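# Move wooden block from bench onto cart floor

## Task

Lift the wooden block from the bench and lay it flat on the cart's floor at the handle end, next to the profiles. The drop flap must stay open, and anything already in place must remain so at the finish. At the end both grippers must be empty and withdrawn from the cart, the robot must be upright and untilted, and it must be in contact with nothing.

## Robot and tools

Robot: a Rainbow Robotics RB-Y1. It has a two-wheel differential base with two rear casters, a folding torso (leg with ankle, knee and hip, then a chest that can yaw), a head with a camera, and two seven-joint arms. Each arm ends in a parallel gripper with a wrist camera whose case sticks out sideways and can strike things. The base is 0.58 m wide. It extends 0.10 m ahead of the drive axle and 0.57 m behind it, and sweeps a 0.58 m radius when spinning in place. It cannot move sideways.

Frames: the base frame has its origin on the floor midway between the drive wheels, with x forward, y left and z up, in metres. The chest, left_hand and right_hand lines are poses in this frame. A hand point sits between the finger pads, 0.03 m back from the tips. The fingers point along the hand's -z axis and close along its x axis. base_odometry is in the frame the base had at scene start. It counts only wheel rotation, so slip looks like travel. Heading is in rad, left positive.

Tool move. Optional arguments are cameras (a list drawn from head_camera, left_wrist_camera, right_wrist_camera, all) and blocking (true by default; false returns within about 0.5 s while motion continues). An action may be one of three kinds:
(a) base and/or joints, optionally with min_time_s or contact_limits;
(b) target alone or with min_time_s;
(c) contact_limits alone.
Calling move with no action just reports state and images.

base is a velocity command, not a position. It takes x_m_s (forward speed, negative for reverse; magnitude 0.005 to 1.5, or 0), turn_rad_s (left positive; magnitude 0.02 to 1.509, or 0) and for_s (0.1 to 5 s). Any key left out means zero. Distance is roughly speed times for_s, with acceleration of 0.4 m/s² (0.5 rad/s² when turning). The base keeps going into furniture and will not stop by itself.

joints is one flat object keyed by joint name, covering both arms, torso and head. Each value is an absolute target, not an offset. Angles are in rad; grippers are opening widths in m. Ranges:
- torso_squat_rad 0 to 1.2
- torso_shift_rad -0.3 to 0.6
- torso_pitch_rad -0.2 to 1.4 (positive bows forward)
- torso_yaw_rad -1.5 to 1.5 (left positive); lift both arms outward at least 0.2 rad first
- shoulder_pitch ±2.356 (negative swings the arm forward and up)
- left shoulder_roll 0 to 3.141 and right -3.141 to 0 (outward lifts)
- shoulder_yaw ±2.094
- elbow -2.617 to 0.01 (negative bends)
- forearm_roll ±3.141
- wrist_pitch -1.57 to 1.919
- hand_roll ±2.705
- gripper_m 0 to 0.1
- head_pan_rad ±0.523
- head_tilt_rad -0.35 to 1.57 (down positive)
Combined torso limits: squat+shift<=1.52; squat-shift+pitch<=1.57; shift+0.5pitch-0.4squat<=0.7; shift+0.3pitch-0.5squat<=0.39.

target is an absolute hand pose for one arm. It takes side (left or right); x, y, z in metres in the base frame (-3 to 3); and quat_wxyz in the same form the hand lines print. It is solved once into joint angles, so the hand follows an arc; break long moves into short steps. It is refused if another move is still running.

min_time_s (0.1 to 8) sets the minimum duration of arm, head and torso motions. contact_limits gives gripper current caps in mA (200 to 672.5, default 672.5). The cap persists and scales grip force.

To grasp, command an opening at least 0.005 m narrower than the object. The gripper will then report off_target or done; either is fine.

Result lines:
- move: done, or the worst status.
- left_hand_status / right_hand_status: reached (within 10 mm and 2°), short (with the error), or refused (with the reason).
- joint_status: off_target, not_followed, time_out, contact_stop, limit_stop_at_<name>, torque_fault, limit_stop_at_motor_heat or stopped.
- joint_positions, chest, hand poses, lidar_m: 12 sectors of 30°, starting straight ahead and going counter-clockwise, at 0.23 m height.
- motor_effort: wheel load %, with the peak in brackets; at rest it normally stays under 30.
- joint torques, external torques, wrist force/torque (uncalibrated, with offsets), motor temperatures, on_its_own and pictures (camera order).
An uncommanded stop or a refusal skips the later move, wait and finished_scene calls in the same reply. A stopped torso or arm group drops all its targets.

Other tools:
- wait(seconds 0 to 10, cameras) lets time pass and returns state.
- stop(cameras) brakes all running motions.
- zoom_image(camera, region [x0,y0,x1,y1] px, at most 504 square) enlarges part of the latest image; head_camera is 896x504 and the wrist cameras 644x364.
- read_manual gives licence text.
- finished_scene(scene) ends the scene. Call nothing after it.

Suggested order: look with the head camera, then drive near the bench. Open the gripper, approach the block from above and close on it. Lift it, turn or drive to the cart, and lower it flat at the handle end beside the profiles without touching the flap. Open the gripper, then raise the hand and pull it back out of the cart. Back the base away so nothing is in contact, and check that the robot stands level.

Avoid:
- dropping the block from height, or releasing it while it moves;
- striking furniture, or driving fast into it;
- bowing fast with arms stretched or with a load, which can tip the robot;
- letting the arms press on or hit each other (keep about 0.5 rad of outward shoulder roll);
- torque faults from pushing against fixed things (limits about 65.8 N m at the shoulder, 33.8 at the elbow, 23.5 at the wrist);
- motors reaching 80 °C from long stretched holds;
- wheels stalling against obstacles, which cuts the motors for 2 s.

Each tool is called in YAML: its name, and indented under it one key for each argument.

## Session

move:
  joints: {"head_tilt_rad": 0.6, "head_pan_rad": 0.52}
  cameras: ["head_camera"]

move:
  joints: {"head_tilt_rad": 0.9, "head_pan_rad": 0.0}
  cameras: ["head_camera"]

move:
  joints: {"head_tilt_rad": 0.6, "head_pan_rad": -0.52}
  cameras: ["head_camera"]

Scene clock: 1.00 s.
Joint torques (N m): left_arm=[-1.56 -0.75 0.68 -0.48 -0.13 -0.55 -0.13] | right_arm=[-3.64 -0.59 -0.78 -1.41 0.04 -0.56 0]
External joint torques (N m): left_arm=[-0.18 -0.9 0.67 0.08 -0.14 -0.13 -0.12] | right_arm=[-0.04 0.53 -0.73 0.22 -0.02 0.03 -0.02]
Motor temperatures (°C): left_arm=[31 28 32 35 34 33 37] | right_arm=[34 30 32 30 35 37 34]
Wrist force (N): left_arm=[-0.1 1.3 -7.8] | right_arm=[-2.6 0.9 -4.7]
Wrist torque (N m): left_arm=[-0.30 0.15 0.11] | right_arm=[-0.08 -0.10 -0.10]
Wrist force, peak (N): left_arm=[0.1 1.6 -7.9] | right_arm=[-2.9 0.8 -5.4]
move: done
base_odometry: x=+0.000 y=+0.000 heading=+0.000
lidar_m: 0.74 1.04 1.57 4.56 1.51 1.06 1.01 1.09 1.44 3.61 1.10 0.79
base_status: not commanded
joint_positions: torso_squat_rad=+0.350 torso_shift_rad=+0.000 torso_pitch_rad=+0.000 torso_yaw_rad=+0.000 left_shoulder_pitch_rad=+0.037 left_shoulder_roll_rad=+0.004 left_shoulder_yaw_rad=-0.043 left_elbow_rad=-0.196 left_forearm_roll_rad=-0.014 left_wrist_pitch_rad=+0.002 left_hand_roll_rad=+0.027 left_gripper_m=+0.099 right_shoulder_pitch_rad=-0.040 right_shoulder_roll_rad=-0.021 right_shoulder_yaw_rad=-0.018 right_elbow_rad=-0.235 right_forearm_roll_rad=+0.049 right_wrist_pitch_rad=-0.014 right_hand_roll_rad=+0.035 right_gripper_m=+0.099 head_pan_rad=+0.520 head_tilt_rad=+0.600
joint_status: all done
wheel_motors_off: 0
motor_effort: left_wheel=+0(1) right_wheel=+0(2)
chest: x=-0.2280 y=+0.0001 z=+1.2475 quat_wxyz=(+1.000, +0.000, +0.000, +0.000) (m; base frame)
left_hand: x=-0.1598 y=+0.2200 z=+0.5653 quat_wxyz=(+0.997, +0.000, -0.079, -0.009) (m; base frame)
right_hand: x=-0.0823 y=-0.2360 z=+0.5770 quat_wxyz=(+0.989, -0.016, -0.142, +0.041) (m; base frame)
pictures: head_camera
camera_calibration:
head_camera: T_world_to_cam=[[0.498239, -0.866471, -0.0314037, 0.147225], [-0.461294, -0.234238, -0.855769, 1.1954], [0.734143, 0.440864, -0.516404, 0.843792], [0, 0, 0, 1]] pos_world=[-0.141388, 0.0355767, 1.46335]

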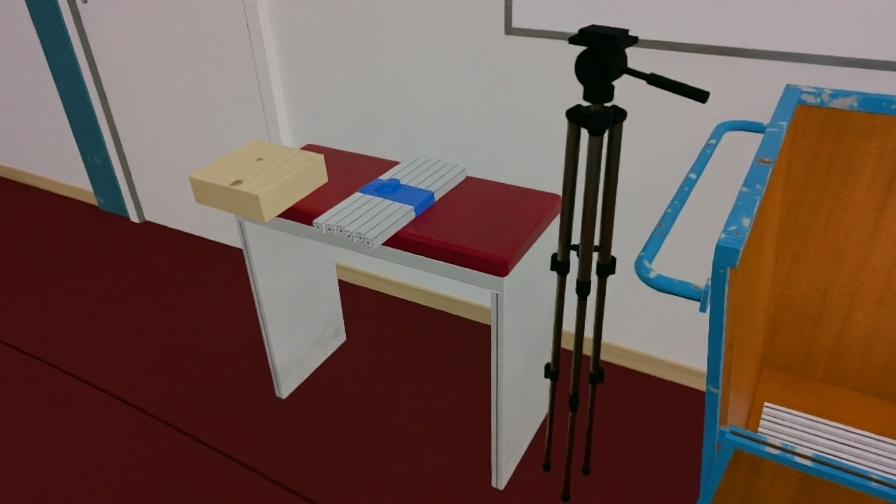

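Scene clock: 2.00 s.
Joint torques (N m): left_arm=[-1.64 -0.97 0.92 -0.58 -0.05 -0.7 -0.06] | right_arm=[-3.38 -0.49 -0.73 -1.49 -0.09 -0.58 -0.03]
External joint torques (N m): left_arm=[-0.26 -1.12 0.91 -0.03 -0.05 -0.28 -0.05] | right_arm=[0.22 0.63 -0.69 0.15 -0.15 0.01 -0.05]
Wrist force (N): left_arm=[0.0 1.1 -7.6] | right_arm=[-2.7 1.0 -4.6]
Wrist torque (N m): left_arm=[-0.30 0.17 0.11] | right_arm=[-0.10 -0.12 -0.10]
Wrist force, peak (N): left_arm=[-0.7 1.3 -8.3] | right_arm=[-2.9 1.1 -5.3]
move: done
base_odometry: x=+0.000 y=+0.000 heading=+0.000
lidar_m: 0.73 1.03 1.56 4.57 1.51 1.07 1.02 1.08 1.44 3.62 1.08 0.79
base_status: not commanded
joint_positions: torso_squat_rad=+0.350 torso_shift_rad=+0.000 torso_pitch_rad=+0.000 torso_yaw_rad=+0.000 left_shoulder_pitch_rad=+0.037 left_shoulder_roll_rad=+0.004 left_shoulder_yaw_rad=-0.043 left_elbow_rad=-0.196 left_forearm_roll_rad=-0.014 left_wrist_pitch_rad=+0.002 left_hand_roll_rad=+0.027 left_gripper_m=+0.099 right_shoulder_pitch_rad=-0.040 right_shoulder_roll_rad=-0.021 right_shoulder_yaw_rad=-0.018 right_elbow_rad=-0.235 right_forearm_roll_rad=+0.049 right_wrist_pitch_rad=-0.014 right_hand_roll_rad=+0.035 right_gripper_m=+0.099 head_pan_rad=+0.000 head_tilt_rad=+0.900
joint_status: all done
wheel_motors_off: 0
motor_effort: left_wheel=+0(1) right_wheel=-1(2)
chest: x=-0.2280 y=+0.0001 z=+1.2475 quat_wxyz=(+1.000, +0.000, +0.000, +0.000) (m; base frame)
left_hand: x=-0.1598 y=+0.2200 z=+0.5653 quat_wxyz=(+0.997, +0.000, -0.079, -0.009) (m; base frame)
right_hand: x=-0.0823 y=-0.2360 z=+0.5770 quat_wxyz=(+0.989, -0.016, -0.142, +0.041) (m; base frame)
pictures: head_camera
camera_calibration:
head_camera: T_world_to_cam=[[-0.00752545, -0.999504, -0.0305734, 0.0419166], [-0.746479, 0.0259588, -0.664902, 0.860292], [0.665366, 0.0178187, -0.746305, 1.16253], [0, 0, 0, 1]] pos_world=[-0.131004, -0.00115113, 1.44089]

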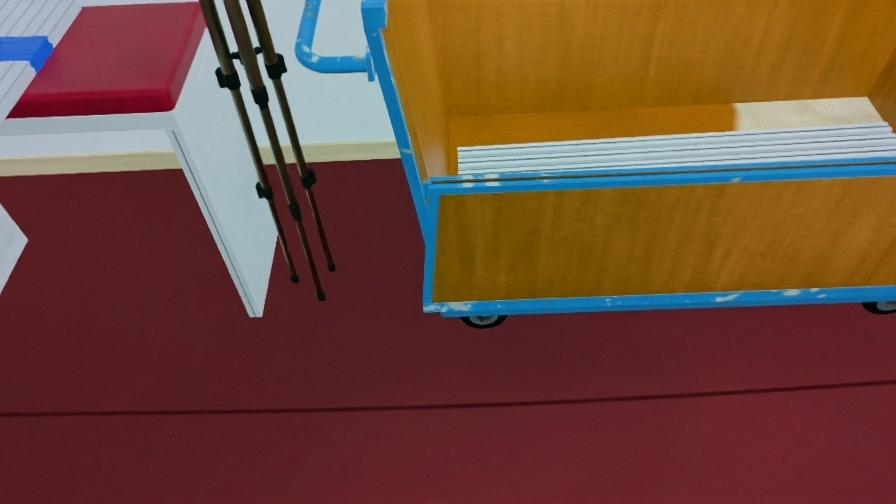

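Scene clock: 3.00 s.
Joint torques (N m): left_arm=[-1.94 -0.63 0.83 -0.39 -0.06 -0.65 -0.02] | right_arm=[-3.51 -0.52 -0.78 -1.54 -0.02 -0.58 0.02]
External joint torques (N m): left_arm=[-0.56 -0.78 0.82 0.16 -0.06 -0.23 -0.02] | right_arm=[0.09 0.6 -0.74 0.09 -0.08 0.02 0]
Wrist force (N): left_arm=[-0.6 1.8 -7.9] | right_arm=[-2.8 0.9 -4.8]
Wrist torque (N m): left_arm=[-0.38 0.07 0.06] | right_arm=[-0.08 -0.13 -0.12]
Wrist force, peak (N): left_arm=[0.3 1.8 -8.1] | right_arm=[-2.9 1.1 -5.5]
move: done
base_odometry: x=+0.000 y=+0.000 heading=+0.000
lidar_m: 0.74 1.04 1.57 4.56 1.51 1.09 1.02 1.08 1.43 3.60 1.10 0.78
base_status: not commanded
joint_positions: torso_squat_rad=+0.350 torso_shift_rad=+0.000 torso_pitch_rad=+0.000 torso_yaw_rad=+0.000 left_shoulder_pitch_rad=+0.037 left_shoulder_roll_rad=+0.004 left_shoulder_yaw_rad=-0.043 left_elbow_rad=-0.196 left_forearm_roll_rad=-0.014 left_wrist_pitch_rad=+0.002 left_hand_roll_rad=+0.027 left_gripper_m=+0.099 right_shoulder_pitch_rad=-0.040 right_shoulder_roll_rad=-0.021 right_shoulder_yaw_rad=-0.018 right_elbow_rad=-0.235 right_forearm_roll_rad=+0.049 right_wrist_pitch_rad=-0.014 right_hand_roll_rad=+0.035 right_gripper_m=+0.099 head_pan_rad=-0.520 head_tilt_rad=+0.600
joint_status: all done
wheel_motors_off: 0
motor_effort: left_wheel=+0(1) right_wheel=-1(1)
chest: x=-0.2280 y=+0.0001 z=+1.2475 quat_wxyz=(+1.000, +0.000, +0.000, +0.000) (m; base frame)
left_hand: x=-0.1598 y=+0.2200 z=+0.5653 quat_wxyz=(+0.997, +0.000, -0.079, -0.009) (m; base frame)
right_hand: x=-0.0823 y=-0.2360 z=+0.5770 quat_wxyz=(+0.989, -0.016, -0.142, +0.041) (m; base frame)
pictures: head_camera
camera_calibration:
head_camera: T_world_to_cam=[[-0.495067, -0.868285, -0.0314512, -0.0572399], [-0.435413, 0.279258, -0.855821, 1.2007], [0.75188, -0.409995, -0.516314, 0.847468], [0, 0, 0, 1]] pos_world=[-0.142731, -0.0375481, 1.46335]

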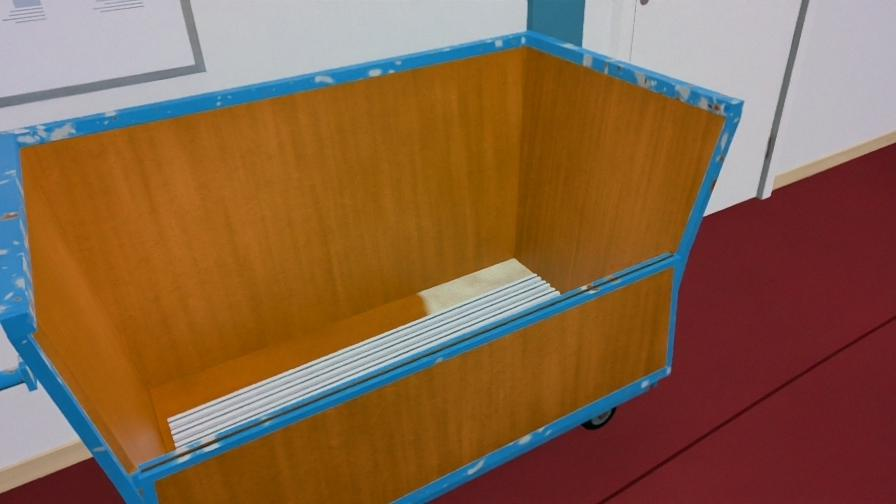

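move:
  base: {"turn_rad_s": 0.7855, "for_s": 2}

move:
  base: {"x_m_s": 0.4, "for_s": 3.0}
  joints: {"left_shoulder_roll_rad": 0.8, "right_shoulder_roll_rad": -0.8, "left_elbow_rad": -1.323, "right_elbow_rad": -1.323, "torso_squat_rad": 0.26, "torso_shift_rad": 0.1, "torso_pitch_rad": 0.62, "left_gripper_m": 0.08, "right_gripper_m": 0.08}
  min_time_s: 3

move:
  base: {"turn_rad_s": -0.7855, "for_s": 2}
  joints: {"left_shoulder_pitch_rad": -1.727, "left_shoulder_roll_rad": 0.954, "left_shoulder_yaw_rad": -1.813, "left_elbow_rad": -1.371, "left_forearm_roll_rad": 1.562, "left_wrist_pitch_rad": 0.69, "left_hand_roll_rad": 0.904, "right_shoulder_pitch_rad": -1.727, "right_shoulder_roll_rad": -0.954, "right_shoulder_yaw_rad": 1.813, "right_elbow_rad": -1.371, "right_forearm_roll_rad": -1.562, "right_wrist_pitch_rad": 0.69, "right_hand_roll_rad": -0.904, "head_pan_rad": 0.0, "head_tilt_rad": 0.2}
  min_time_s: 4
  cameras: ["head_camera"]

Scene clock: 15.97 s.
Joint torques (N m): left_arm=[-1.62 -0.68 0.74 -0.5 -0.06 -0.62 -0.09] | right_arm=[-3.42 -0.41 -0.66 -1.48 -0.13 -0.67 0]
External joint torques (N m): left_arm=[-0.24 -0.83 0.72 0.06 -0.07 -0.2 -0.08] | right_arm=[0.18 0.7 -0.62 0.15 -0.2 -0.08 -0.02]
Wrist force (N): left_arm=[-0.7 1.1 -7.7] | right_arm=[-2.9 1.2 -4.7]
Wrist torque (N m): left_arm=[-0.29 0.08 0.10] | right_arm=[-0.09 -0.14 -0.07]
Wrist force, peak (N): left_arm=[0.2 1.5 -8.5] | right_arm=[-2.7 1.5 -5.5]
move: done
base_odometry: x=+0.000 y=+0.000 heading=+1.570
lidar_m: 4.42 1.51 1.06 1.02 1.07 1.44 3.76 1.11 0.80 0.77 1.07 1.57
base_status: done (sent for 2 of 2 s)
joint_positions: torso_squat_rad=+0.350 torso_shift_rad=+0.000 torso_pitch_rad=+0.000 torso_yaw_rad=+0.000 left_shoulder_pitch_rad=+0.037 left_shoulder_roll_rad=+0.004 left_shoulder_yaw_rad=-0.043 left_elbow_rad=-0.196 left_forearm_roll_rad=-0.014 left_wrist_pitch_rad=+0.002 left_hand_roll_rad=+0.027 left_gripper_m=+0.099 right_shoulder_pitch_rad=-0.040 right_shoulder_roll_rad=-0.021 right_shoulder_yaw_rad=-0.018 right_elbow_rad=-0.235 right_forearm_roll_rad=+0.049 right_wrist_pitch_rad=-0.014 right_hand_roll_rad=+0.035 right_gripper_m=+0.099 head_pan_rad=-0.520 head_tilt_rad=+0.600
joint_status: not commanded
wheel_motors_off: 0
motor_effort: left_wheel=+5(33) right_wheel=+18(50)
chest: x=-0.2280 y=+0.0001 z=+1.2475 quat_wxyz=(+1.000, +0.000, +0.000, +0.000) (m; base frame)
left_hand: x=-0.1598 y=+0.2200 z=+0.5653 quat_wxyz=(+0.997, +0.000, -0.079, -0.009) (m; base frame)
right_hand: x=-0.0823 y=-0.2360 z=+0.5770 quat_wxyz=(+0.989, -0.016, -0.142, +0.041) (m; base frame)
pictures: none

Scene clock: 20.33 s.
Joint torques (N m): left_arm=[3.19 10.51 7.41 -3.14 0.05 -1.07 -0.05] | right_arm=[1.97 -14.18 -6.9 -3.82 -0.13 -0.91 -0.1]
External joint torques (N m): left_arm=[-0.31 -1.92 0.9 0.01 -0.02 -0.25 -0.04] | right_arm=[0.02 -0.79 0.11 -0.14 -0.18 -0.07 -0.11]
Wrist force (N): left_arm=[-1.8 -2.2 -5.9] | right_arm=[-3.1 4.9 -3.3]
Wrist torque (N m): left_arm=[-0.07 0.04 0.07] | right_arm=[-0.32 -0.10 -0.11]
Wrist force, peak (N): left_arm=[-0.8 0.9 -8.1] | right_arm=[-3.5 5.1 -3.5]
move: done
base_odometry: x=+0.000 y=+1.200 heading=+1.571
lidar_m: 4.40 1.53 1.09 1.04 1.09 1.46 3.80 1.35 1.10 0.91 1.54 2.05
base_status: done (sent for 3 of 3 s)
joint_positions: torso_squat_rad=+0.260 torso_shift_rad=+0.100 torso_pitch_rad=+0.620 torso_yaw_rad=+0.000 left_shoulder_pitch_rad=+0.037 left_shoulder_roll_rad=+0.800 left_shoulder_yaw_rad=-0.043 left_elbow_rad=-1.323 left_forearm_roll_rad=-0.014 left_wrist_pitch_rad=+0.002 left_hand_roll_rad=+0.027 left_gripper_m=+0.080 right_shoulder_pitch_rad=-0.040 right_shoulder_roll_rad=-0.800 right_shoulder_yaw_rad=-0.018 right_elbow_rad=-1.323 right_forearm_roll_rad=+0.049 right_wrist_pitch_rad=-0.014 right_hand_roll_rad=+0.035 right_gripper_m=+0.080 head_pan_rad=-0.520 head_tilt_rad=+0.600
joint_status: all done
wheel_motors_off: 0
motor_effort: left_wheel=+12(49) right_wheel=-10(51)
chest: x=+0.0193 y=+0.0001 z=+1.2054 quat_wxyz=(+0.952, +0.000, +0.305, +0.000) (m; base frame)
left_hand: x=+0.2651 y=+0.5168 z=+0.7241 quat_wxyz=(+0.876, +0.200, -0.292, -0.327) (m; base frame)
right_hand: x=+0.3249 y=-0.5222 z=+0.7550 quat_wxyz=(+0.840, -0.239, -0.335, +0.353) (m; base frame)
pictures: none

Scene clock: 24.63 s.
Joint torques (N m): left_arm=[-18.1 6.98 7.45 -0.66 0.21 -0.26 0.18] | right_arm=[-20.59 -9.78 -5.59 -0.3 -0.32 -0.07 -0.18]
External joint torques (N m): left_arm=[0.36 -1.16 0.08 -0.76 0.1 -0.01 0.18] | right_arm=[-2.23 -1.44 1.41 -0.6 -0.39 0.12 -0.18]
Wrist force (N): left_arm=[1.4 2.2 -7.3] | right_arm=[-0.8 0.1 -5.1]
Wrist torque (N m): left_arm=[-0.34 0.27 0.05] | right_arm=[-0.01 0.00 0.02]
Wrist force, peak (N): left_arm=[0.6 2.4 -8.2] | right_arm=[-4.9 3.2 -3.5]
move: done
base_odometry: x=+0.000 y=+1.200 heading=+0.001
lidar_m: 0.88 1.53 2.04 4.41 1.56 1.10 1.05 1.11 1.47 3.68 1.33 1.09
base_status: done (sent for 2 of 2 s)
joint_positions: torso_squat_rad=+0.260 torso_shift_rad=+0.100 torso_pitch_rad=+0.620 torso_yaw_rad=+0.000 left_shoulder_pitch_rad=-1.727 left_shoulder_roll_rad=+0.954 left_shoulder_yaw_rad=-1.813 left_elbow_rad=-1.371 left_forearm_roll_rad=+1.562 left_wrist_pitch_rad=+0.690 left_hand_roll_rad=+0.904 left_gripper_m=+0.080 right_shoulder_pitch_rad=-1.727 right_shoulder_roll_rad=-0.954 right_shoulder_yaw_rad=+1.813 right_elbow_rad=-1.371 right_forearm_roll_rad=-1.562 right_wrist_pitch_rad=+0.690 right_hand_roll_rad=-0.904 right_gripper_m=+0.080 head_pan_rad=+0.000 head_tilt_rad=+0.200
joint_status: all done
wheel_motors_off: 0
motor_effort: left_wheel=+17(37) right_wheel=-6(40)
chest: x=+0.0193 y=+0.0001 z=+1.2054 quat_wxyz=(+0.952, +0.000, +0.305, +0.000) (m; base frame)
left_hand: x=+0.4324 y=+0.1753 z=+0.7780 quat_wxyz=(+0.998, -0.059, -0.001, +0.000) (m; base frame)
right_hand: x=+0.4321 y=-0.1751 z=+0.7778 quat_wxyz=(+0.998, +0.059, -0.001, +0.000) (m; base frame)
pictures: head_camera
camera_calibration:
head_camera: T_world_to_cam=[[-0.00513241, -0.999502, -0.031149, 0.0421274], [-0.691, 0.026061, -0.722385, 1.13689], [0.722837, 0.0178163, -0.690789, 0.770563], [0, 0, 0, 1]] pos_world=[0.228817, -0.00125082, 1.35488]

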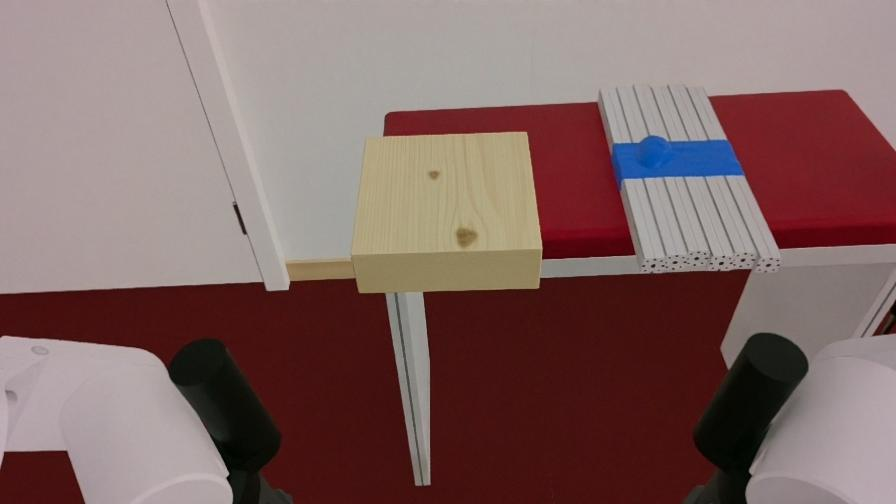

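move:
  base: {"turn_rad_s": 0.2, "for_s": 0.5}
  joints: {"left_shoulder_pitch_rad": -1.736, "left_shoulder_roll_rad": 0.917, "left_shoulder_yaw_rad": -1.811, "left_elbow_rad": -1.359, "left_forearm_roll_rad": 1.553, "left_wrist_pitch_rad": 0.701, "left_hand_roll_rad": 0.930, "right_shoulder_pitch_rad": -1.736, "right_shoulder_roll_rad": -0.917, "right_shoulder_yaw_rad": 1.811, "right_elbow_rad": -1.359, "right_forearm_roll_rad": -1.553, "right_wrist_pitch_rad": 0.701, "right_hand_roll_rad": -0.93, "head_tilt_rad": 0.3}

move:
  base: {"x_m_s": 0.2, "for_s": 1.0}

move:
  base: {"turn_rad_s": -0.16, "for_s": 0.5}
  cameras: ["head_camera"]

Scene clock: 31.53 s.
Joint torques (N m): left_arm=[-17.11 6.49 8.03 0.53 -0.03 -0.32 0.13] | right_arm=[-19.91 -8 -6.94 0.69 -0.09 -0.26 -0.15]
External joint torques (N m): left_arm=[1.64 -1.33 0.6 0.5 -0.14 -0.07 0.13] | right_arm=[-1.25 0.03 0.11 0.45 -0.17 -0.06 -0.15]
Wrist force (N): left_arm=[1.2 2.0 -8.1] | right_arm=[-1.1 0.3 -5.2]
Wrist torque (N m): left_arm=[-0.34 0.22 0.06] | right_arm=[-0.05 0.00 -0.02]
Wrist force, peak (N): left_arm=[1.0 2.6 -8.4] | right_arm=[-1.8 1.2 -5.8]
move: done
base_odometry: x=+0.000 y=+1.200 heading=+0.101
lidar_m: 0.89 1.55 2.26 3.29 1.41 1.07 1.04 1.13 1.63 2.26 1.34 1.10
base_status: done (sent for 0.5 of 0.5 s)
joint_positions: torso_squat_rad=+0.260 torso_shift_rad=+0.100 torso_pitch_rad=+0.620 torso_yaw_rad=+0.000 left_shoulder_pitch_rad=-1.736 left_shoulder_roll_rad=+0.917 left_shoulder_yaw_rad=-1.811 left_elbow_rad=-1.359 left_forearm_roll_rad=+1.553 left_wrist_pitch_rad=+0.701 left_hand_roll_rad=+0.930 left_gripper_m=+0.080 right_shoulder_pitch_rad=-1.736 right_shoulder_roll_rad=-0.917 right_shoulder_yaw_rad=+1.811 right_elbow_rad=-1.359 right_forearm_roll_rad=-1.553 right_wrist_pitch_rad=+0.701 right_hand_roll_rad=-0.930 right_gripper_m=+0.080 head_pan_rad=+0.000 head_tilt_rad=+0.300
joint_status: all done
wheel_motors_off: 0
motor_effort: left_wheel=-14(18) right_wheel=+0(16)
chest: x=+0.0193 y=+0.0001 z=+1.2054 quat_wxyz=(+0.952, +0.000, +0.305, +0.000) (m; base frame)
left_hand: x=+0.4325 y=+0.1600 z=+0.7775 quat_wxyz=(+0.998, -0.060, -0.001, -0.003) (m; base frame)
right_hand: x=+0.4323 y=-0.1601 z=+0.7773 quat_wxyz=(+0.998, +0.060, +0.000, +0.003) (m; base frame)
pictures: none

Scene clock: 33.40 s.
Joint torques (N m): left_arm=[-17.24 5.95 8.4 0.33 -0.02 -0.41 0.18] | right_arm=[-19.78 -7.67 -6.94 0.5 0.11 -0.15 -0.19]
External joint torques (N m): left_arm=[1.5 -1.87 0.97 0.29 -0.13 -0.16 0.18] | right_arm=[-1.12 0.36 0.1 0.26 0.03 0.05 -0.19]
Wrist force (N): left_arm=[0.7 1.9 -7.8] | right_arm=[-0.8 0.2 -5.1]
Wrist torque (N m): left_arm=[-0.29 0.20 0.03] | right_arm=[-0.02 0.00 -0.04]
Wrist force, peak (N): left_arm=[0.9 2.1 -8.6] | right_arm=[-1.5 -0.1 -5.8]
move: done
base_odometry: x=+0.199 y=+1.220 heading=+0.099
lidar_m: 0.68 1.34 1.97 3.96 1.67 1.28 1.25 1.35 1.93 1.67 0.96 0.97
base_status: done (sent for 1 of 1 s)
joint_positions: torso_squat_rad=+0.260 torso_shift_rad=+0.100 torso_pitch_rad=+0.620 torso_yaw_rad=+0.000 left_shoulder_pitch_rad=-1.736 left_shoulder_roll_rad=+0.917 left_shoulder_yaw_rad=-1.811 left_elbow_rad=-1.359 left_forearm_roll_rad=+1.553 left_wrist_pitch_rad=+0.701 left_hand_roll_rad=+0.930 left_gripper_m=+0.080 right_shoulder_pitch_rad=-1.736 right_shoulder_roll_rad=-0.917 right_shoulder_yaw_rad=+1.811 right_elbow_rad=-1.359 right_forearm_roll_rad=-1.553 right_wrist_pitch_rad=+0.701 right_hand_roll_rad=-0.930 right_gripper_m=+0.080 head_pan_rad=+0.000 head_tilt_rad=+0.300
joint_status: not commanded
wheel_motors_off: 0
motor_effort: left_wheel=-16(31) right_wheel=+15(48)
chest: x=+0.0193 y=+0.0001 z=+1.2054 quat_wxyz=(+0.952, +0.000, +0.305, +0.000) (m; base frame)
left_hand: x=+0.4325 y=+0.1601 z=+0.7774 quat_wxyz=(+0.998, -0.060, -0.001, -0.003) (m; base frame)
right_hand: x=+0.4324 y=-0.1601 z=+0.7773 quat_wxyz=(+0.998, +0.060, +0.000, +0.003) (m; base frame)
pictures: none

Scene clock: 34.57 s.
Joint torques (N m): left_arm=[-17.19 6.34 8.42 0.31 -0.02 -0.26 0.14] | right_arm=[-19.93 -7.9 -6.77 0.28 0.11 -0.18 -0.14]
External joint torques (N m): left_arm=[1.56 -1.48 0.99 0.28 -0.13 -0.01 0.14] | right_arm=[-1.27 0.13 0.28 0.04 0.03 0.01 -0.14]
Wrist force (N): left_arm=[1.0 1.9 -7.6] | right_arm=[-1.2 0.2 -5.3]
Wrist torque (N m): left_arm=[-0.32 0.22 0.04] | right_arm=[-0.01 -0.04 -0.01]
Wrist force, peak (N): left_arm=[0.6 2.0 -8.1] | right_arm=[-1.3 -0.2 -5.6]
move: done
base_odometry: x=+0.199 y=+1.220 heading=+0.020
lidar_m: 0.69 1.33 1.83 4.38 1.81 1.31 1.25 1.30 1.78 2.14 1.24 0.95
base_status: done (sent for 0.5 of 0.5 s)
joint_positions: torso_squat_rad=+0.260 torso_shift_rad=+0.100 torso_pitch_rad=+0.620 torso_yaw_rad=+0.000 left_shoulder_pitch_rad=-1.736 left_shoulder_roll_rad=+0.917 left_shoulder_yaw_rad=-1.811 left_elbow_rad=-1.359 left_forearm_roll_rad=+1.553 left_wrist_pitch_rad=+0.701 left_hand_roll_rad=+0.930 left_gripper_m=+0.080 right_shoulder_pitch_rad=-1.736 right_shoulder_roll_rad=-0.917 right_shoulder_yaw_rad=+1.811 right_elbow_rad=-1.359 right_forearm_roll_rad=-1.553 right_wrist_pitch_rad=+0.701 right_hand_roll_rad=-0.930 right_gripper_m=+0.080 head_pan_rad=+0.000 head_tilt_rad=+0.300
joint_status: not commanded
wheel_motors_off: 0
motor_effort: left_wheel=+6(24) right_wheel=-17(27)
chest: x=+0.0193 y=+0.0001 z=+1.2054 quat_wxyz=(+0.952, +0.000, +0.305, +0.000) (m; base frame)
left_hand: x=+0.4325 y=+0.1601 z=+0.7774 quat_wxyz=(+0.998, -0.060, -0.001, -0.003) (m; base frame)
right_hand: x=+0.4324 y=-0.1601 z=+0.7773 quat_wxyz=(+0.998, +0.060, +0.000, +0.003) (m; base frame)
pictures: head_camera
camera_calibration:
head_camera: T_world_to_cam=[[-0.00821275, -0.999502, -0.0304823, 0.0416934], [-0.759644, 0.0260596, -0.649817, 1.04901], [0.650288, 0.0178189, -0.759479, 0.874725], [0, 0, 0, 1]] pos_world=[0.228395, -0.00125083, 1.34727]

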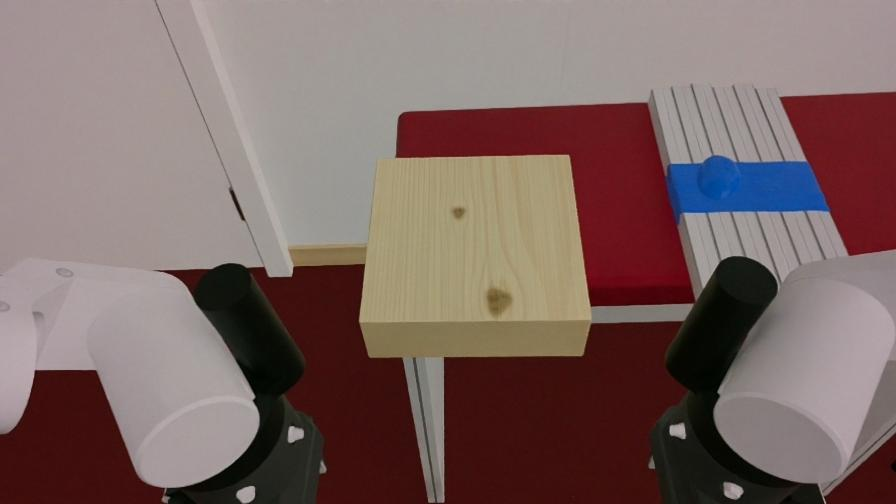

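move:
  base: {"turn_rad_s": -0.024, "for_s": 0.5}

move:
  base: {"x_m_s": 0.145, "for_s": 2.0}
  cameras: ["all"]

Scene clock: 38.27 s.
Joint torques (N m): left_arm=[-17.39 6.35 8.37 0.3 0.11 -0.35 0.09] | right_arm=[-19.72 -7.99 -6.78 0.53 0.05 -0.3 -0.11]
External joint torques (N m): left_arm=[1.36 -1.47 0.93 0.26 0 -0.1 0.09] | right_arm=[-1.06 0.04 0.26 0.29 -0.03 -0.1 -0.11]
Wrist force (N): left_arm=[1.1 2.6 -7.6] | right_arm=[-0.9 0.1 -4.8]
Wrist torque (N m): left_arm=[-0.42 0.23 0.05] | right_arm=[-0.01 -0.02 -0.02]
Wrist force, peak (N): left_arm=[1.8 2.1 -8.2] | right_arm=[-0.7 0.0 -5.7]
move: done
base_odometry: x=+0.199 y=+1.220 heading=+0.010
lidar_m: 0.68 1.34 1.79 4.38 1.85 1.29 1.25 1.30 1.76 2.24 1.24 0.96
base_status: done (sent for 0.5 of 0.5 s)
joint_positions: torso_squat_rad=+0.260 torso_shift_rad=+0.100 torso_pitch_rad=+0.620 torso_yaw_rad=+0.000 left_shoulder_pitch_rad=-1.736 left_shoulder_roll_rad=+0.917 left_shoulder_yaw_rad=-1.811 left_elbow_rad=-1.359 left_forearm_roll_rad=+1.553 left_wrist_pitch_rad=+0.701 left_hand_roll_rad=+0.930 left_gripper_m=+0.080 right_shoulder_pitch_rad=-1.736 right_shoulder_roll_rad=-0.917 right_shoulder_yaw_rad=+1.811 right_elbow_rad=-1.359 right_forearm_roll_rad=-1.553 right_wrist_pitch_rad=+0.701 right_hand_roll_rad=-0.930 right_gripper_m=+0.080 head_pan_rad=+0.000 head_tilt_rad=+0.300
joint_status: not commanded
wheel_motors_off: 0
motor_effort: left_wheel=+9(22) right_wheel=-21(33)
chest: x=+0.0193 y=+0.0001 z=+1.2054 quat_wxyz=(+0.952, +0.000, +0.305, +0.000) (m; base frame)
left_hand: x=+0.4325 y=+0.1601 z=+0.7774 quat_wxyz=(+0.998, -0.060, -0.001, -0.003) (m; base frame)
right_hand: x=+0.4324 y=-0.1600 z=+0.7773 quat_wxyz=(+0.998, +0.060, +0.000, +0.003) (m; base frame)
pictures: none

Scene clock: 41.00 s.
Joint torques (N m): left_arm=[-17.13 6.27 8.31 0.11 0.01 -0.3 0.19] | right_arm=[-19.5 -7.63 -6.85 0.14 -0.03 -0.12 -0.08]
External joint torques (N m): left_arm=[1.61 -1.55 0.88 0.07 -0.1 -0.04 0.19] | right_arm=[-0.84 0.4 0.2 -0.11 -0.11 0.07 -0.08]
Wrist force (N): left_arm=[1.2 2.1 -7.6] | right_arm=[-0.8 -0.3 -4.8]
Wrist torque (N m): left_arm=[-0.36 0.23 0.03] | right_arm=[0.03 0.03 -0.01]
Wrist force, peak (N): left_arm=[1.5 2.5 -8.5] | right_arm=[-1.1 0.3 -5.7]
move: done
base_odometry: x=+0.489 y=+1.223 heading=+0.009
lidar_m: 0.40 1.05 1.40 3.67 2.25 1.60 1.53 1.61 2.15 1.14 0.75 0.89
base_status: done (sent for 2 of 2 s)
joint_positions: torso_squat_rad=+0.260 torso_shift_rad=+0.100 torso_pitch_rad=+0.620 torso_yaw_rad=+0.000 left_shoulder_pitch_rad=-1.736 left_shoulder_roll_rad=+0.917 left_shoulder_yaw_rad=-1.811 left_elbow_rad=-1.359 left_forearm_roll_rad=+1.553 left_wrist_pitch_rad=+0.701 left_hand_roll_rad=+0.930 left_gripper_m=+0.080 right_shoulder_pitch_rad=-1.736 right_shoulder_roll_rad=-0.917 right_shoulder_yaw_rad=+1.811 right_elbow_rad=-1.359 right_forearm_roll_rad=-1.553 right_wrist_pitch_rad=+0.701 right_hand_roll_rad=-0.930 right_gripper_m=+0.080 head_pan_rad=+0.000 head_tilt_rad=+0.300
joint_status: not commanded
wheel_motors_off: 0
motor_effort: left_wheel=+0(36) right_wheel=+0(31)
chest: x=+0.0193 y=+0.0001 z=+1.2054 quat_wxyz=(+0.952, +0.000, +0.305, +0.000) (m; base frame)
left_hand: x=+0.4326 y=+0.1601 z=+0.7774 quat_wxyz=(+0.998, -0.060, -0.001, -0.003) (m; base frame)
right_hand: x=+0.4324 y=-0.1601 z=+0.7773 quat_wxyz=(+0.998, +0.060, +0.000, +0.003) (m; base frame)
pictures: head_camera, left_wrist_camera, right_wrist_camera
camera_calibration:
head_camera: T_world_to_cam=[[-0.00821275, -0.999502, -0.0304823, 0.0416965], [-0.759644, 0.0260596, -0.649817, 1.04908], [0.650288, 0.0178189, -0.759479, 0.874801], [0, 0, 0, 1]] pos_world=[0.228395, -0.00125083, 1.34737]
left_wrist_camera: T_world_to_cam=[[0.999737, 0.020437, -0.010434, -0.428129], [0.0227687, -0.827026, 0.561702, -0.285143], [0.00285029, -0.561792, -0.827274, 0.804329], [0, 0, 0, 1]] pos_world=[0.432216, 0.224794, 0.821098]
right_wrist_camera: T_world_to_cam=[[-0.999054, -0.0308482, -0.0306574, 0.449594], [-0.0431174, 0.794766, 0.605383, -0.297687], [0.00569048, 0.606132, -0.795344, 0.784983], [0, 0, 0, 1]] pos_world=[0.431866, -0.225342, 0.81833]

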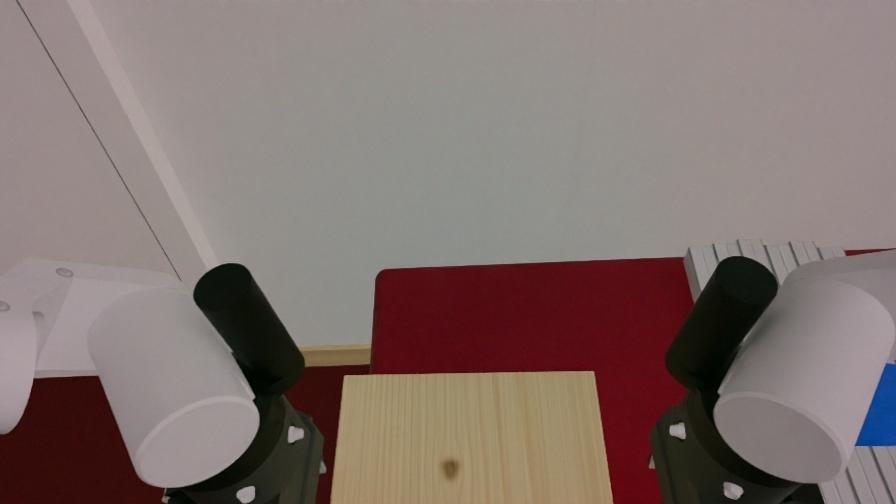

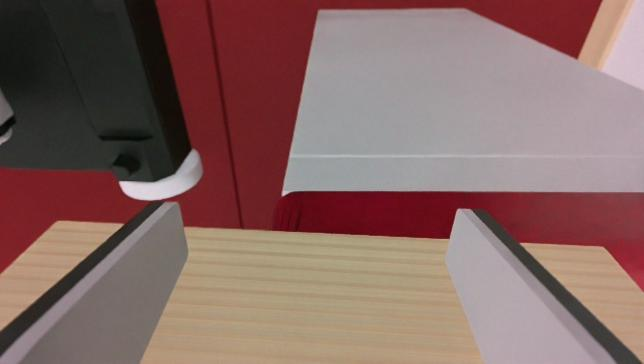

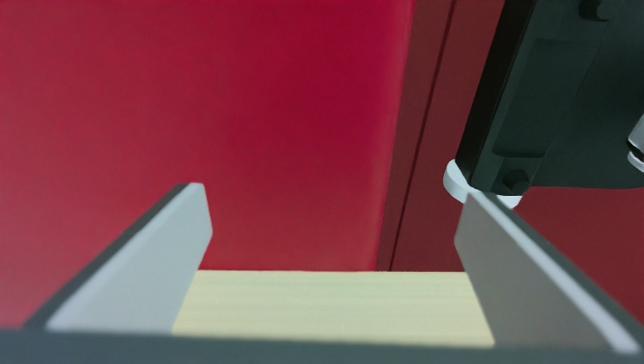

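move:
  joints: {"left_shoulder_pitch_rad": -1.765, "left_shoulder_roll_rad": 0.807, "left_shoulder_yaw_rad": -1.804, "left_elbow_rad": -1.321, "left_forearm_roll_rad": 1.527, "left_wrist_pitch_rad": 0.734, "left_hand_roll_rad": 1.019, "right_shoulder_pitch_rad": -1.765, "right_shoulder_roll_rad": -0.807, "right_shoulder_yaw_rad": 1.804, "right_elbow_rad": -1.321, "right_forearm_roll_rad": -1.527, "right_wrist_pitch_rad": 0.734, "right_hand_roll_rad": -1.017, "head_tilt_rad": 0.6}
  min_time_s: 4
  cameras: ["left_wrist_camera", "right_wrist_camera"]

Scene clock: 47.33 s.
Joint torques (N m): left_arm=[-31.95 -26.9 33.09 -11.49 3.12 -15.87 0.44] | right_arm=[-34.92 28.39 -24.94 -15.49 -3.71 -11.74 0.29]
External joint torques (N m): left_arm=[-12.49 -33.9 25.58 -11.47 3.02 -15.63 0.45] | right_arm=[-15.5 35.6 -17.82 -15.68 -3.81 -11.55 0.29]
Wrist force (N): left_arm=[-13.9 72.4 20.5] | right_arm=[-4.0 -61.8 3.6]
Wrist torque (N m): left_arm=[-1.66 0.52 -0.08] | right_arm=[1.18 0.08 -0.65]
Wrist force, peak (N): left_arm=[-13.8 73.4 22.2] | right_arm=[-4.5 -62.1 4.3]
move: done
base_odometry: x=+0.489 y=+1.223 heading=+0.010
lidar_m: 0.40 1.05 1.40 3.67 2.26 1.59 1.53 1.61 2.17 1.13 0.75 0.90
base_status: not commanded
joint_positions: torso_squat_rad=+0.260 torso_shift_rad=+0.100 torso_pitch_rad=+0.619 torso_yaw_rad=+0.000 left_shoulder_pitch_rad=-1.762 left_shoulder_roll_rad=+0.815 left_shoulder_yaw_rad=-1.810 left_elbow_rad=-1.318 left_forearm_roll_rad=+1.526 left_wrist_pitch_rad=+0.738 left_hand_roll_rad=+1.019 left_gripper_m=+0.080 right_shoulder_pitch_rad=-1.761 right_shoulder_roll_rad=-0.816 right_shoulder_yaw_rad=+1.808 right_elbow_rad=-1.317 right_forearm_roll_rad=-1.526 right_wrist_pitch_rad=+0.737 right_hand_roll_rad=-1.017 right_gripper_m=+0.080 head_pan_rad=+0.000 head_tilt_rad=+0.600
joint_status: all done
wheel_motors_off: 0
motor_effort: left_wheel=+3(3) right_wheel=+0(4)
chest: x=+0.0188 y=+0.0001 z=+1.2056 quat_wxyz=(+0.952, +0.000, +0.305, +0.000) (m; base frame)
left_hand: x=+0.4325 y=+0.1234 z=+0.7764 quat_wxyz=(+0.999, -0.053, +0.000, -0.001) (m; base frame)
right_hand: x=+0.4333 y=-0.1228 z=+0.7767 quat_wxyz=(+0.999, +0.054, -0.001, +0.001) (m; base frame)
pictures: left_wrist_camera, right_wrist_camera
camera_calibration:
left_wrist_camera: T_world_to_cam=[[0.999647, 0.0240316, -0.0112965, -0.427102], [0.0262791, -0.834214, 0.550814, -0.30701], [0.00381323, -0.550917, -0.834552, 0.786772], [0, 0, 0, 1]] pos_world=[0.43202, 0.187598, 0.820882]
right_wrist_camera: T_world_to_cam=[[-0.99911, -0.0282037, -0.0313494, 0.452645], [-0.0413428, 0.801585, 0.59645, -0.319765], [0.0083071, 0.597216, -0.802038, 0.764825], [0, 0, 0, 1]] pos_world=[0.432668, -0.187681, 0.818333]

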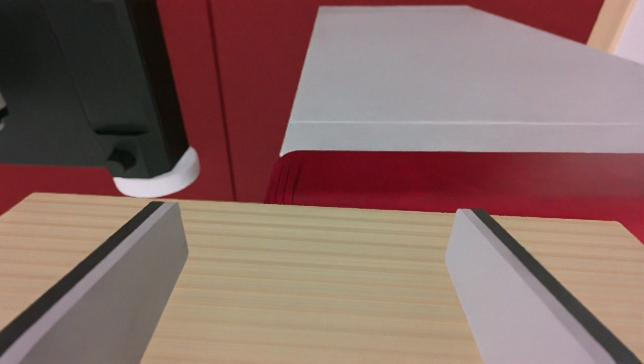

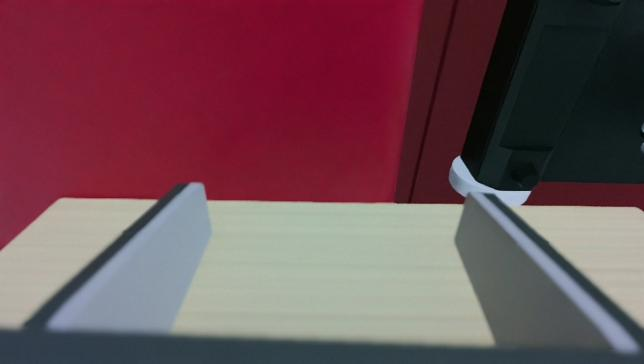

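move:
  joints: {"torso_squat_rad": 0.05}
  min_time_s: 2

move:
  joints: {"torso_pitch_rad": 0.56}
  min_time_s: 1.2
  cameras: ["head_camera", "left_wrist_camera"]

Scene clock: 50.67 s.
Joint torques (N m): left_arm=[-33.91 -23.58 33.43 -14.38 4.39 -13.74 0.05] | right_arm=[-34.83 28.13 -26.96 -17.52 -5.09 -11.68 0.41]
External joint torques (N m): left_arm=[-14.48 -30.56 25.93 -14.33 4.29 -13.5 0.05] | right_arm=[-15.43 35.33 -19.85 -17.69 -5.18 -11.5 0.4]
Wrist force (N): left_arm=[-0.7 64.8 -11.9] | right_arm=[0.4 -62.8 -10.9]
Wrist torque (N m): left_arm=[-1.10 0.45 0.24] | right_arm=[0.95 -0.51 -0.23]
Wrist force, peak (N): left_arm=[-14.9 73.3 20.0] | right_arm=[0.8 -63.3 -11.6]
move: done
base_odometry: x=+0.489 y=+1.223 heading=+0.010
lidar_m: 0.39 1.05 1.40 3.68 2.25 1.62 1.53 1.61 2.16 1.13 0.76 0.89
base_status: not commanded
joint_positions: torso_squat_rad=+0.050 torso_shift_rad=+0.100 torso_pitch_rad=+0.621 torso_yaw_rad=+0.000 left_shoulder_pitch_rad=-1.761 left_shoulder_roll_rad=+0.814 left_shoulder_yaw_rad=-1.810 left_elbow_rad=-1.317 left_forearm_roll_rad=+1.526 left_wrist_pitch_rad=+0.737 left_hand_roll_rad=+1.019 left_gripper_m=+0.080 right_shoulder_pitch_rad=-1.761 right_shoulder_roll_rad=-0.816 right_shoulder_yaw_rad=+1.809 right_elbow_rad=-1.317 right_forearm_roll_rad=-1.526 right_wrist_pitch_rad=+0.737 right_hand_roll_rad=-1.017 right_gripper_m=+0.080 head_pan_rad=+0.000 head_tilt_rad=+0.600
joint_status: all done
wheel_motors_off: 0
motor_effort: left_wheel=+2(5) right_wheel=+0(3)
chest: x=+0.0221 y=+0.0001 z=+1.2278 quat_wxyz=(+0.952, +0.000, +0.306, +0.000) (m; base frame)
left_hand: x=+0.4349 y=+0.1230 z=+0.7975 quat_wxyz=(+0.999, -0.053, +0.001, -0.001) (m; base frame)
right_hand: x=+0.4359 y=-0.1232 z=+0.7979 quat_wxyz=(+0.999, +0.054, +0.000, +0.001) (m; base frame)
pictures: none

Scene clock: 52.17 s.
Joint torques (N m): left_arm=[-34.49 -22.75 33.63 -14.17 4.33 -13.75 0.06] | right_arm=[-35.53 27.77 -26.65 -17.27 -5.07 -11.61 0.45]
External joint torques (N m): left_arm=[-14.32 -29.99 25.85 -14.62 4.3 -13.45 0.06] | right_arm=[-15.41 35.2 -19.28 -17.9 -5.23 -11.36 0.45]
Wrist force (N): left_arm=[-1.5 65.0 -12.7] | right_arm=[-0.5 -62.6 -11.8]
Wrist torque (N m): left_arm=[-1.12 0.49 0.33] | right_arm=[0.96 -0.44 -0.26]
Wrist force, peak (N): left_arm=[-1.9 66.1 -11.9] | right_arm=[1.1 -63.3 -11.7]
move: done
base_odometry: x=+0.489 y=+1.223 heading=+0.010
lidar_m: 0.40 1.05 1.41 3.67 2.25 1.62 1.54 1.61 2.16 1.14 0.76 0.89
base_status: not commanded
joint_positions: torso_squat_rad=+0.050 torso_shift_rad=+0.100 torso_pitch_rad=+0.561 torso_yaw_rad=+0.000 left_shoulder_pitch_rad=-1.761 left_shoulder_roll_rad=+0.814 left_shoulder_yaw_rad=-1.810 left_elbow_rad=-1.317 left_forearm_roll_rad=+1.526 left_wrist_pitch_rad=+0.737 left_hand_roll_rad=+1.019 left_gripper_m=+0.080 right_shoulder_pitch_rad=-1.761 right_shoulder_roll_rad=-0.816 right_shoulder_yaw_rad=+1.809 right_elbow_rad=-1.316 right_forearm_roll_rad=-1.526 right_wrist_pitch_rad=+0.737 right_hand_roll_rad=-1.017 right_gripper_m=+0.080 head_pan_rad=+0.000 head_tilt_rad=+0.600
joint_status: all done
wheel_motors_off: 0
motor_effort: left_wheel=+1(2) right_wheel=+0(2)
chest: x=+0.0066 y=+0.0001 z=+1.2381 quat_wxyz=(+0.961, +0.000, +0.277, +0.000) (m; base frame)
left_hand: x=+0.4445 y=+0.1230 z=+0.8334 quat_wxyz=(+0.998, -0.053, -0.029, -0.003) (m; base frame)
right_hand: x=+0.4455 y=-0.1232 z=+0.8339 quat_wxyz=(+0.998, +0.053, -0.030, +0.003) (m; base frame)
pictures: head_camera, left_wrist_camera
camera_calibration:
head_camera: T_world_to_cam=[[-0.0151603, -0.999504, -0.0276011, 0.0397331], [-0.892708, 0.025964, -0.449887, 0.797151], [0.45038, 0.0178193, -0.892659, 1.13176], [0, 0, 0, 1]] pos_world=[0.202501, -0.00115111, 1.37]
left_wrist_camera: T_world_to_cam=[[0.99862, 0.0236892, 0.0468717, -0.486417], [-0.00611652, -0.833954, 0.5518, -0.325518], [0.0521605, -0.551325, -0.832659, 0.811032], [0, 0, 0, 1]] pos_world=[0.441451, 0.187198, 0.877732]

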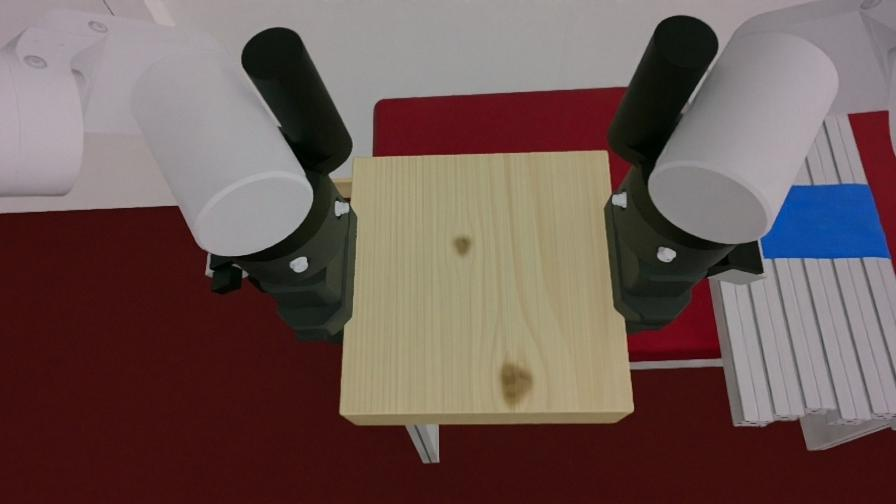

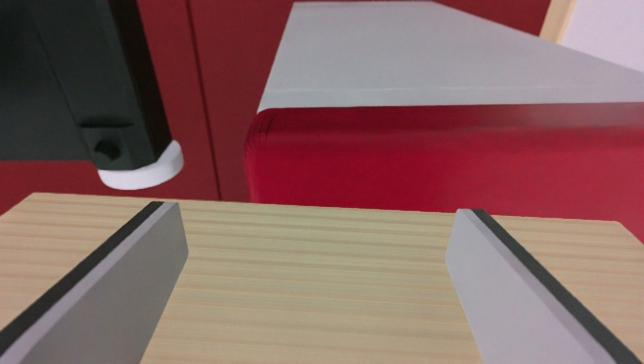

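move:
  base: {"x_m_s": -0.25, "for_s": 1.8}

move:
  base: {"turn_rad_s": -0.632, "for_s": 2.5}

move:
  base: {"x_m_s": 0.4, "for_s": 4.02}

move:
  base: {"turn_rad_s": 0.646, "for_s": 2.5}
  joints: {"head_tilt_rad": 0.25}
  cameras: ["head_camera"]

Scene clock: 56.83 s.
Joint torques (N m): left_arm=[-35.49 -22.41 34.17 -14.27 4.5 -13.7 -0.09] | right_arm=[-36.05 26.76 -26.71 -17.16 -5.17 -11.43 0.3]
External joint torques (N m): left_arm=[-15.32 -29.65 26.39 -14.71 4.47 -13.4 -0.09] | right_arm=[-15.92 34.19 -19.33 -17.79 -5.33 -11.18 0.29]
Wrist force (N): left_arm=[-1.6 64.6 -11.3] | right_arm=[0.0 -63.0 -10.6]
Wrist torque (N m): left_arm=[-1.13 0.41 0.44] | right_arm=[0.98 -0.42 -0.37]
Wrist force, peak (N): left_arm=[-1.2 65.9 -12.7] | right_arm=[-0.6 -63.2 -11.9]
move: done
base_odometry: x=+0.039 y=+1.218 heading=+0.011
lidar_m: 0.85 1.49 2.01 4.39 1.60 1.14 1.09 1.14 1.54 4.00 1.33 1.08
base_status: done (sent for 1.8 of 1.8 s)
joint_positions: torso_squat_rad=+0.050 torso_shift_rad=+0.100 torso_pitch_rad=+0.561 torso_yaw_rad=+0.000 left_shoulder_pitch_rad=-1.761 left_shoulder_roll_rad=+0.814 left_shoulder_yaw_rad=-1.810 left_elbow_rad=-1.317 left_forearm_roll_rad=+1.526 left_wrist_pitch_rad=+0.737 left_hand_roll_rad=+1.019 left_gripper_m=+0.080 right_shoulder_pitch_rad=-1.761 right_shoulder_roll_rad=-0.815 right_shoulder_yaw_rad=+1.809 right_elbow_rad=-1.316 right_forearm_roll_rad=-1.526 right_wrist_pitch_rad=+0.737 right_hand_roll_rad=-1.017 right_gripper_m=+0.080 head_pan_rad=+0.000 head_tilt_rad=+0.600
joint_status: not commanded
wheel_motors_off: 0
motor_effort: left_wheel=+19(36) right_wheel=-19(33)
chest: x=+0.0066 y=+0.0001 z=+1.2381 quat_wxyz=(+0.961, +0.000, +0.277, +0.000) (m; base frame)
left_hand: x=+0.4444 y=+0.1230 z=+0.8333 quat_wxyz=(+0.998, -0.053, -0.029, -0.003) (m; base frame)
right_hand: x=+0.4454 y=-0.1232 z=+0.8338 quat_wxyz=(+0.998, +0.053, -0.030, +0.003) (m; base frame)
pictures: none

Scene clock: 60.93 s.
Joint torques (N m): left_arm=[-35.87 -22.11 34.22 -14.45 4.47 -13.58 -0.06] | right_arm=[-36.28 26.44 -27.44 -17.46 -5.12 -11.38 0.37]
External joint torques (N m): left_arm=[-15.7 -29.35 26.44 -14.89 4.43 -13.28 -0.06] | right_arm=[-16.16 33.87 -20.06 -18.09 -5.28 -11.14 0.37]
Wrist force (N): left_arm=[-1.6 65.6 -12.0] | right_arm=[-0.1 -62.7 -11.3]
Wrist torque (N m): left_arm=[-1.16 0.44 0.37] | right_arm=[0.96 -0.44 -0.40]
Wrist force, peak (N): left_arm=[-1.7 66.0 -12.3] | right_arm=[-0.5 -63.8 -11.5]
move: done
base_odometry: x=+0.039 y=+1.218 heading=-1.568
lidar_m: 3.72 1.33 1.07 0.85 1.49 1.98 4.37 1.64 1.17 1.10 1.11 1.49
base_status: done (sent for 2.5 of 2.5 s)
joint_positions: torso_squat_rad=+0.050 torso_shift_rad=+0.100 torso_pitch_rad=+0.561 torso_yaw_rad=+0.000 left_shoulder_pitch_rad=-1.761 left_shoulder_roll_rad=+0.814 left_shoulder_yaw_rad=-1.810 left_elbow_rad=-1.317 left_forearm_roll_rad=+1.526 left_wrist_pitch_rad=+0.737 left_hand_roll_rad=+1.019 left_gripper_m=+0.080 right_shoulder_pitch_rad=-1.761 right_shoulder_roll_rad=-0.815 right_shoulder_yaw_rad=+1.809 right_elbow_rad=-1.316 right_forearm_roll_rad=-1.526 right_wrist_pitch_rad=+0.737 right_hand_roll_rad=-1.017 right_gripper_m=+0.080 head_pan_rad=+0.000 head_tilt_rad=+0.600
joint_status: not commanded
wheel_motors_off: 0
motor_effort: left_wheel=+18(39) right_wheel=-5(40)
chest: x=+0.0066 y=+0.0001 z=+1.2381 quat_wxyz=(+0.961, +0.000, +0.277, +0.000) (m; base frame)
left_hand: x=+0.4444 y=+0.1230 z=+0.8332 quat_wxyz=(+0.998, -0.053, -0.029, -0.003) (m; base frame)
right_hand: x=+0.4454 y=-0.1232 z=+0.8337 quat_wxyz=(+0.998, +0.053, -0.030, +0.003) (m; base frame)
pictures: none

Scene clock: 66.27 s.
Joint torques (N m): left_arm=[-35.36 -22.16 34.46 -14.5 4.4 -13.57 -0.12] | right_arm=[-36.73 26.25 -27.33 -17.8 -5.13 -11.57 0.28]
External joint torques (N m): left_arm=[-15.19 -29.4 26.68 -14.95 4.36 -13.27 -0.11] | right_arm=[-16.61 33.68 -19.96 -18.43 -5.3 -11.32 0.28]
Wrist force (N): left_arm=[-1.7 65.4 -11.6] | right_arm=[-0.1 -62.5 -10.8]
Wrist torque (N m): left_arm=[-1.18 0.43 0.36] | right_arm=[0.96 -0.47 -0.43]
Wrist force, peak (N): left_arm=[-2.1 66.3 -12.0] | right_arm=[-0.1 -63.5 -10.8]
move: done
base_odometry: x=+0.043 y=-0.395 heading=-1.568
lidar_m: 3.48 2.28 0.79 0.74 0.76 1.30 4.77 1.53 1.09 1.02 1.04 1.41
base_status: done (sent for 4.03 of 4.03 s)
joint_positions: torso_squat_rad=+0.050 torso_shift_rad=+0.100 torso_pitch_rad=+0.561 torso_yaw_rad=+0.000 left_shoulder_pitch_rad=-1.761 left_shoulder_roll_rad=+0.814 left_shoulder_yaw_rad=-1.810 left_elbow_rad=-1.317 left_forearm_roll_rad=+1.526 left_wrist_pitch_rad=+0.737 left_hand_roll_rad=+1.019 left_gripper_m=+0.080 right_shoulder_pitch_rad=-1.761 right_shoulder_roll_rad=-0.815 right_shoulder_yaw_rad=+1.809 right_elbow_rad=-1.316 right_forearm_roll_rad=-1.526 right_wrist_pitch_rad=+0.737 right_hand_roll_rad=-1.017 right_gripper_m=+0.080 head_pan_rad=+0.000 head_tilt_rad=+0.600
joint_status: not commanded
wheel_motors_off: 0
motor_effort: left_wheel=+1(44) right_wheel=-2(31)
chest: x=+0.0067 y=+0.0001 z=+1.2381 quat_wxyz=(+0.961, +0.000, +0.277, +0.000) (m; base frame)
left_hand: x=+0.4444 y=+0.1230 z=+0.8332 quat_wxyz=(+0.998, -0.053, -0.029, -0.003) (m; base frame)
right_hand: x=+0.4454 y=-0.1232 z=+0.8336 quat_wxyz=(+0.998, +0.053, -0.030, +0.003) (m; base frame)
pictures: none

Scene clock: 70.40 s.
Joint torques (N m): left_arm=[-35.62 -22.16 34.36 -14.55 4.39 -13.49 -0.25] | right_arm=[-36.24 25.88 -27.37 -17.73 -5.06 -11.61 0.38]
External joint torques (N m): left_arm=[-15.45 -29.4 26.58 -15 4.36 -13.2 -0.25] | right_arm=[-16.12 33.31 -19.99 -18.36 -5.22 -11.36 0.37]
Motor temperatures (°C): left_arm=[33 29 33 36 34 38 37] | right_arm=[36 31 33 32 36 41 34]
Wrist force (N): left_arm=[-1.6 64.8 -12.0] | right_arm=[0.2 -62.4 -11.3]
Wrist torque (N m): left_arm=[-1.14 0.41 0.35] | right_arm=[0.92 -0.46 -0.40]
Wrist force, peak (N): left_arm=[-1.3 66.2 -12.2] | right_arm=[-0.3 -63.6 -11.6]
move: done
base_odometry: x=+0.043 y=-0.395 heading=+0.046
lidar_m: 0.74 0.77 1.33 3.84 1.43 1.07 1.00 1.08 1.49 4.24 1.06 0.77
base_status: done (sent for 2.5 of 2.5 s)
joint_positions: torso_squat_rad=+0.050 torso_shift_rad=+0.100 torso_pitch_rad=+0.561 torso_yaw_rad=+0.000 left_shoulder_pitch_rad=-1.761 left_shoulder_roll_rad=+0.814 left_shoulder_yaw_rad=-1.810 left_elbow_rad=-1.317 left_forearm_roll_rad=+1.526 left_wrist_pitch_rad=+0.737 left_hand_roll_rad=+1.019 left_gripper_m=+0.080 right_shoulder_pitch_rad=-1.761 right_shoulder_roll_rad=-0.815 right_shoulder_yaw_rad=+1.809 right_elbow_rad=-1.316 right_forearm_roll_rad=-1.526 right_wrist_pitch_rad=+0.737 right_hand_roll_rad=-1.017 right_gripper_m=+0.080 head_pan_rad=+0.000 head_tilt_rad=+0.250
joint_status: all done
wheel_motors_off: 0
motor_effort: left_wheel=-2(36) right_wheel=+14(35)
chest: x=+0.0067 y=+0.0001 z=+1.2381 quat_wxyz=(+0.961, +0.000, +0.277, +0.000) (m; base frame)
left_hand: x=+0.4444 y=+0.1230 z=+0.8332 quat_wxyz=(+0.998, -0.053, -0.029, -0.003) (m; base frame)
right_hand: x=+0.4454 y=-0.1232 z=+0.8337 quat_wxyz=(+0.998, +0.053, -0.030, +0.003) (m; base frame)
pictures: head_camera
camera_calibration:
head_camera: T_world_to_cam=[[-0.00478045, -0.999504, -0.0311239, 0.0431834], [-0.684428, 0.0259622, -0.728618, 1.15876], [0.729065, 0.017819, -0.684213, 0.804147], [0, 0, 0, 1]] pos_world=[0.207021, -0.00125112, 1.39585]

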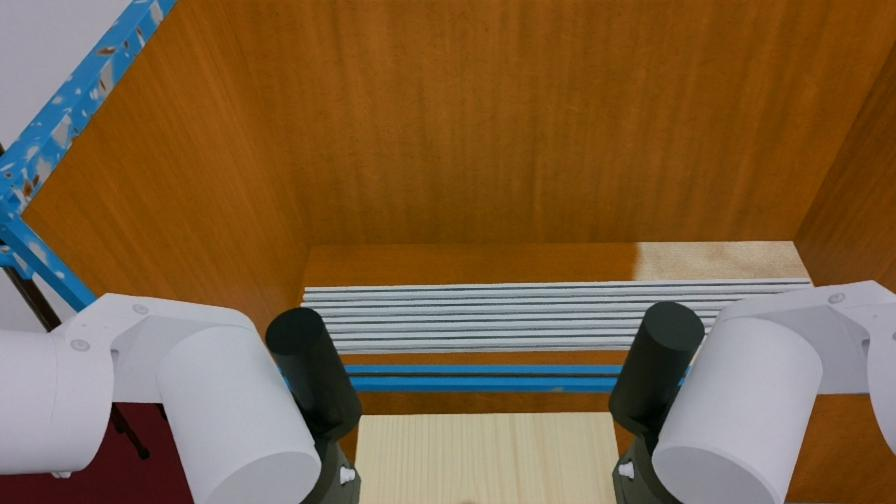

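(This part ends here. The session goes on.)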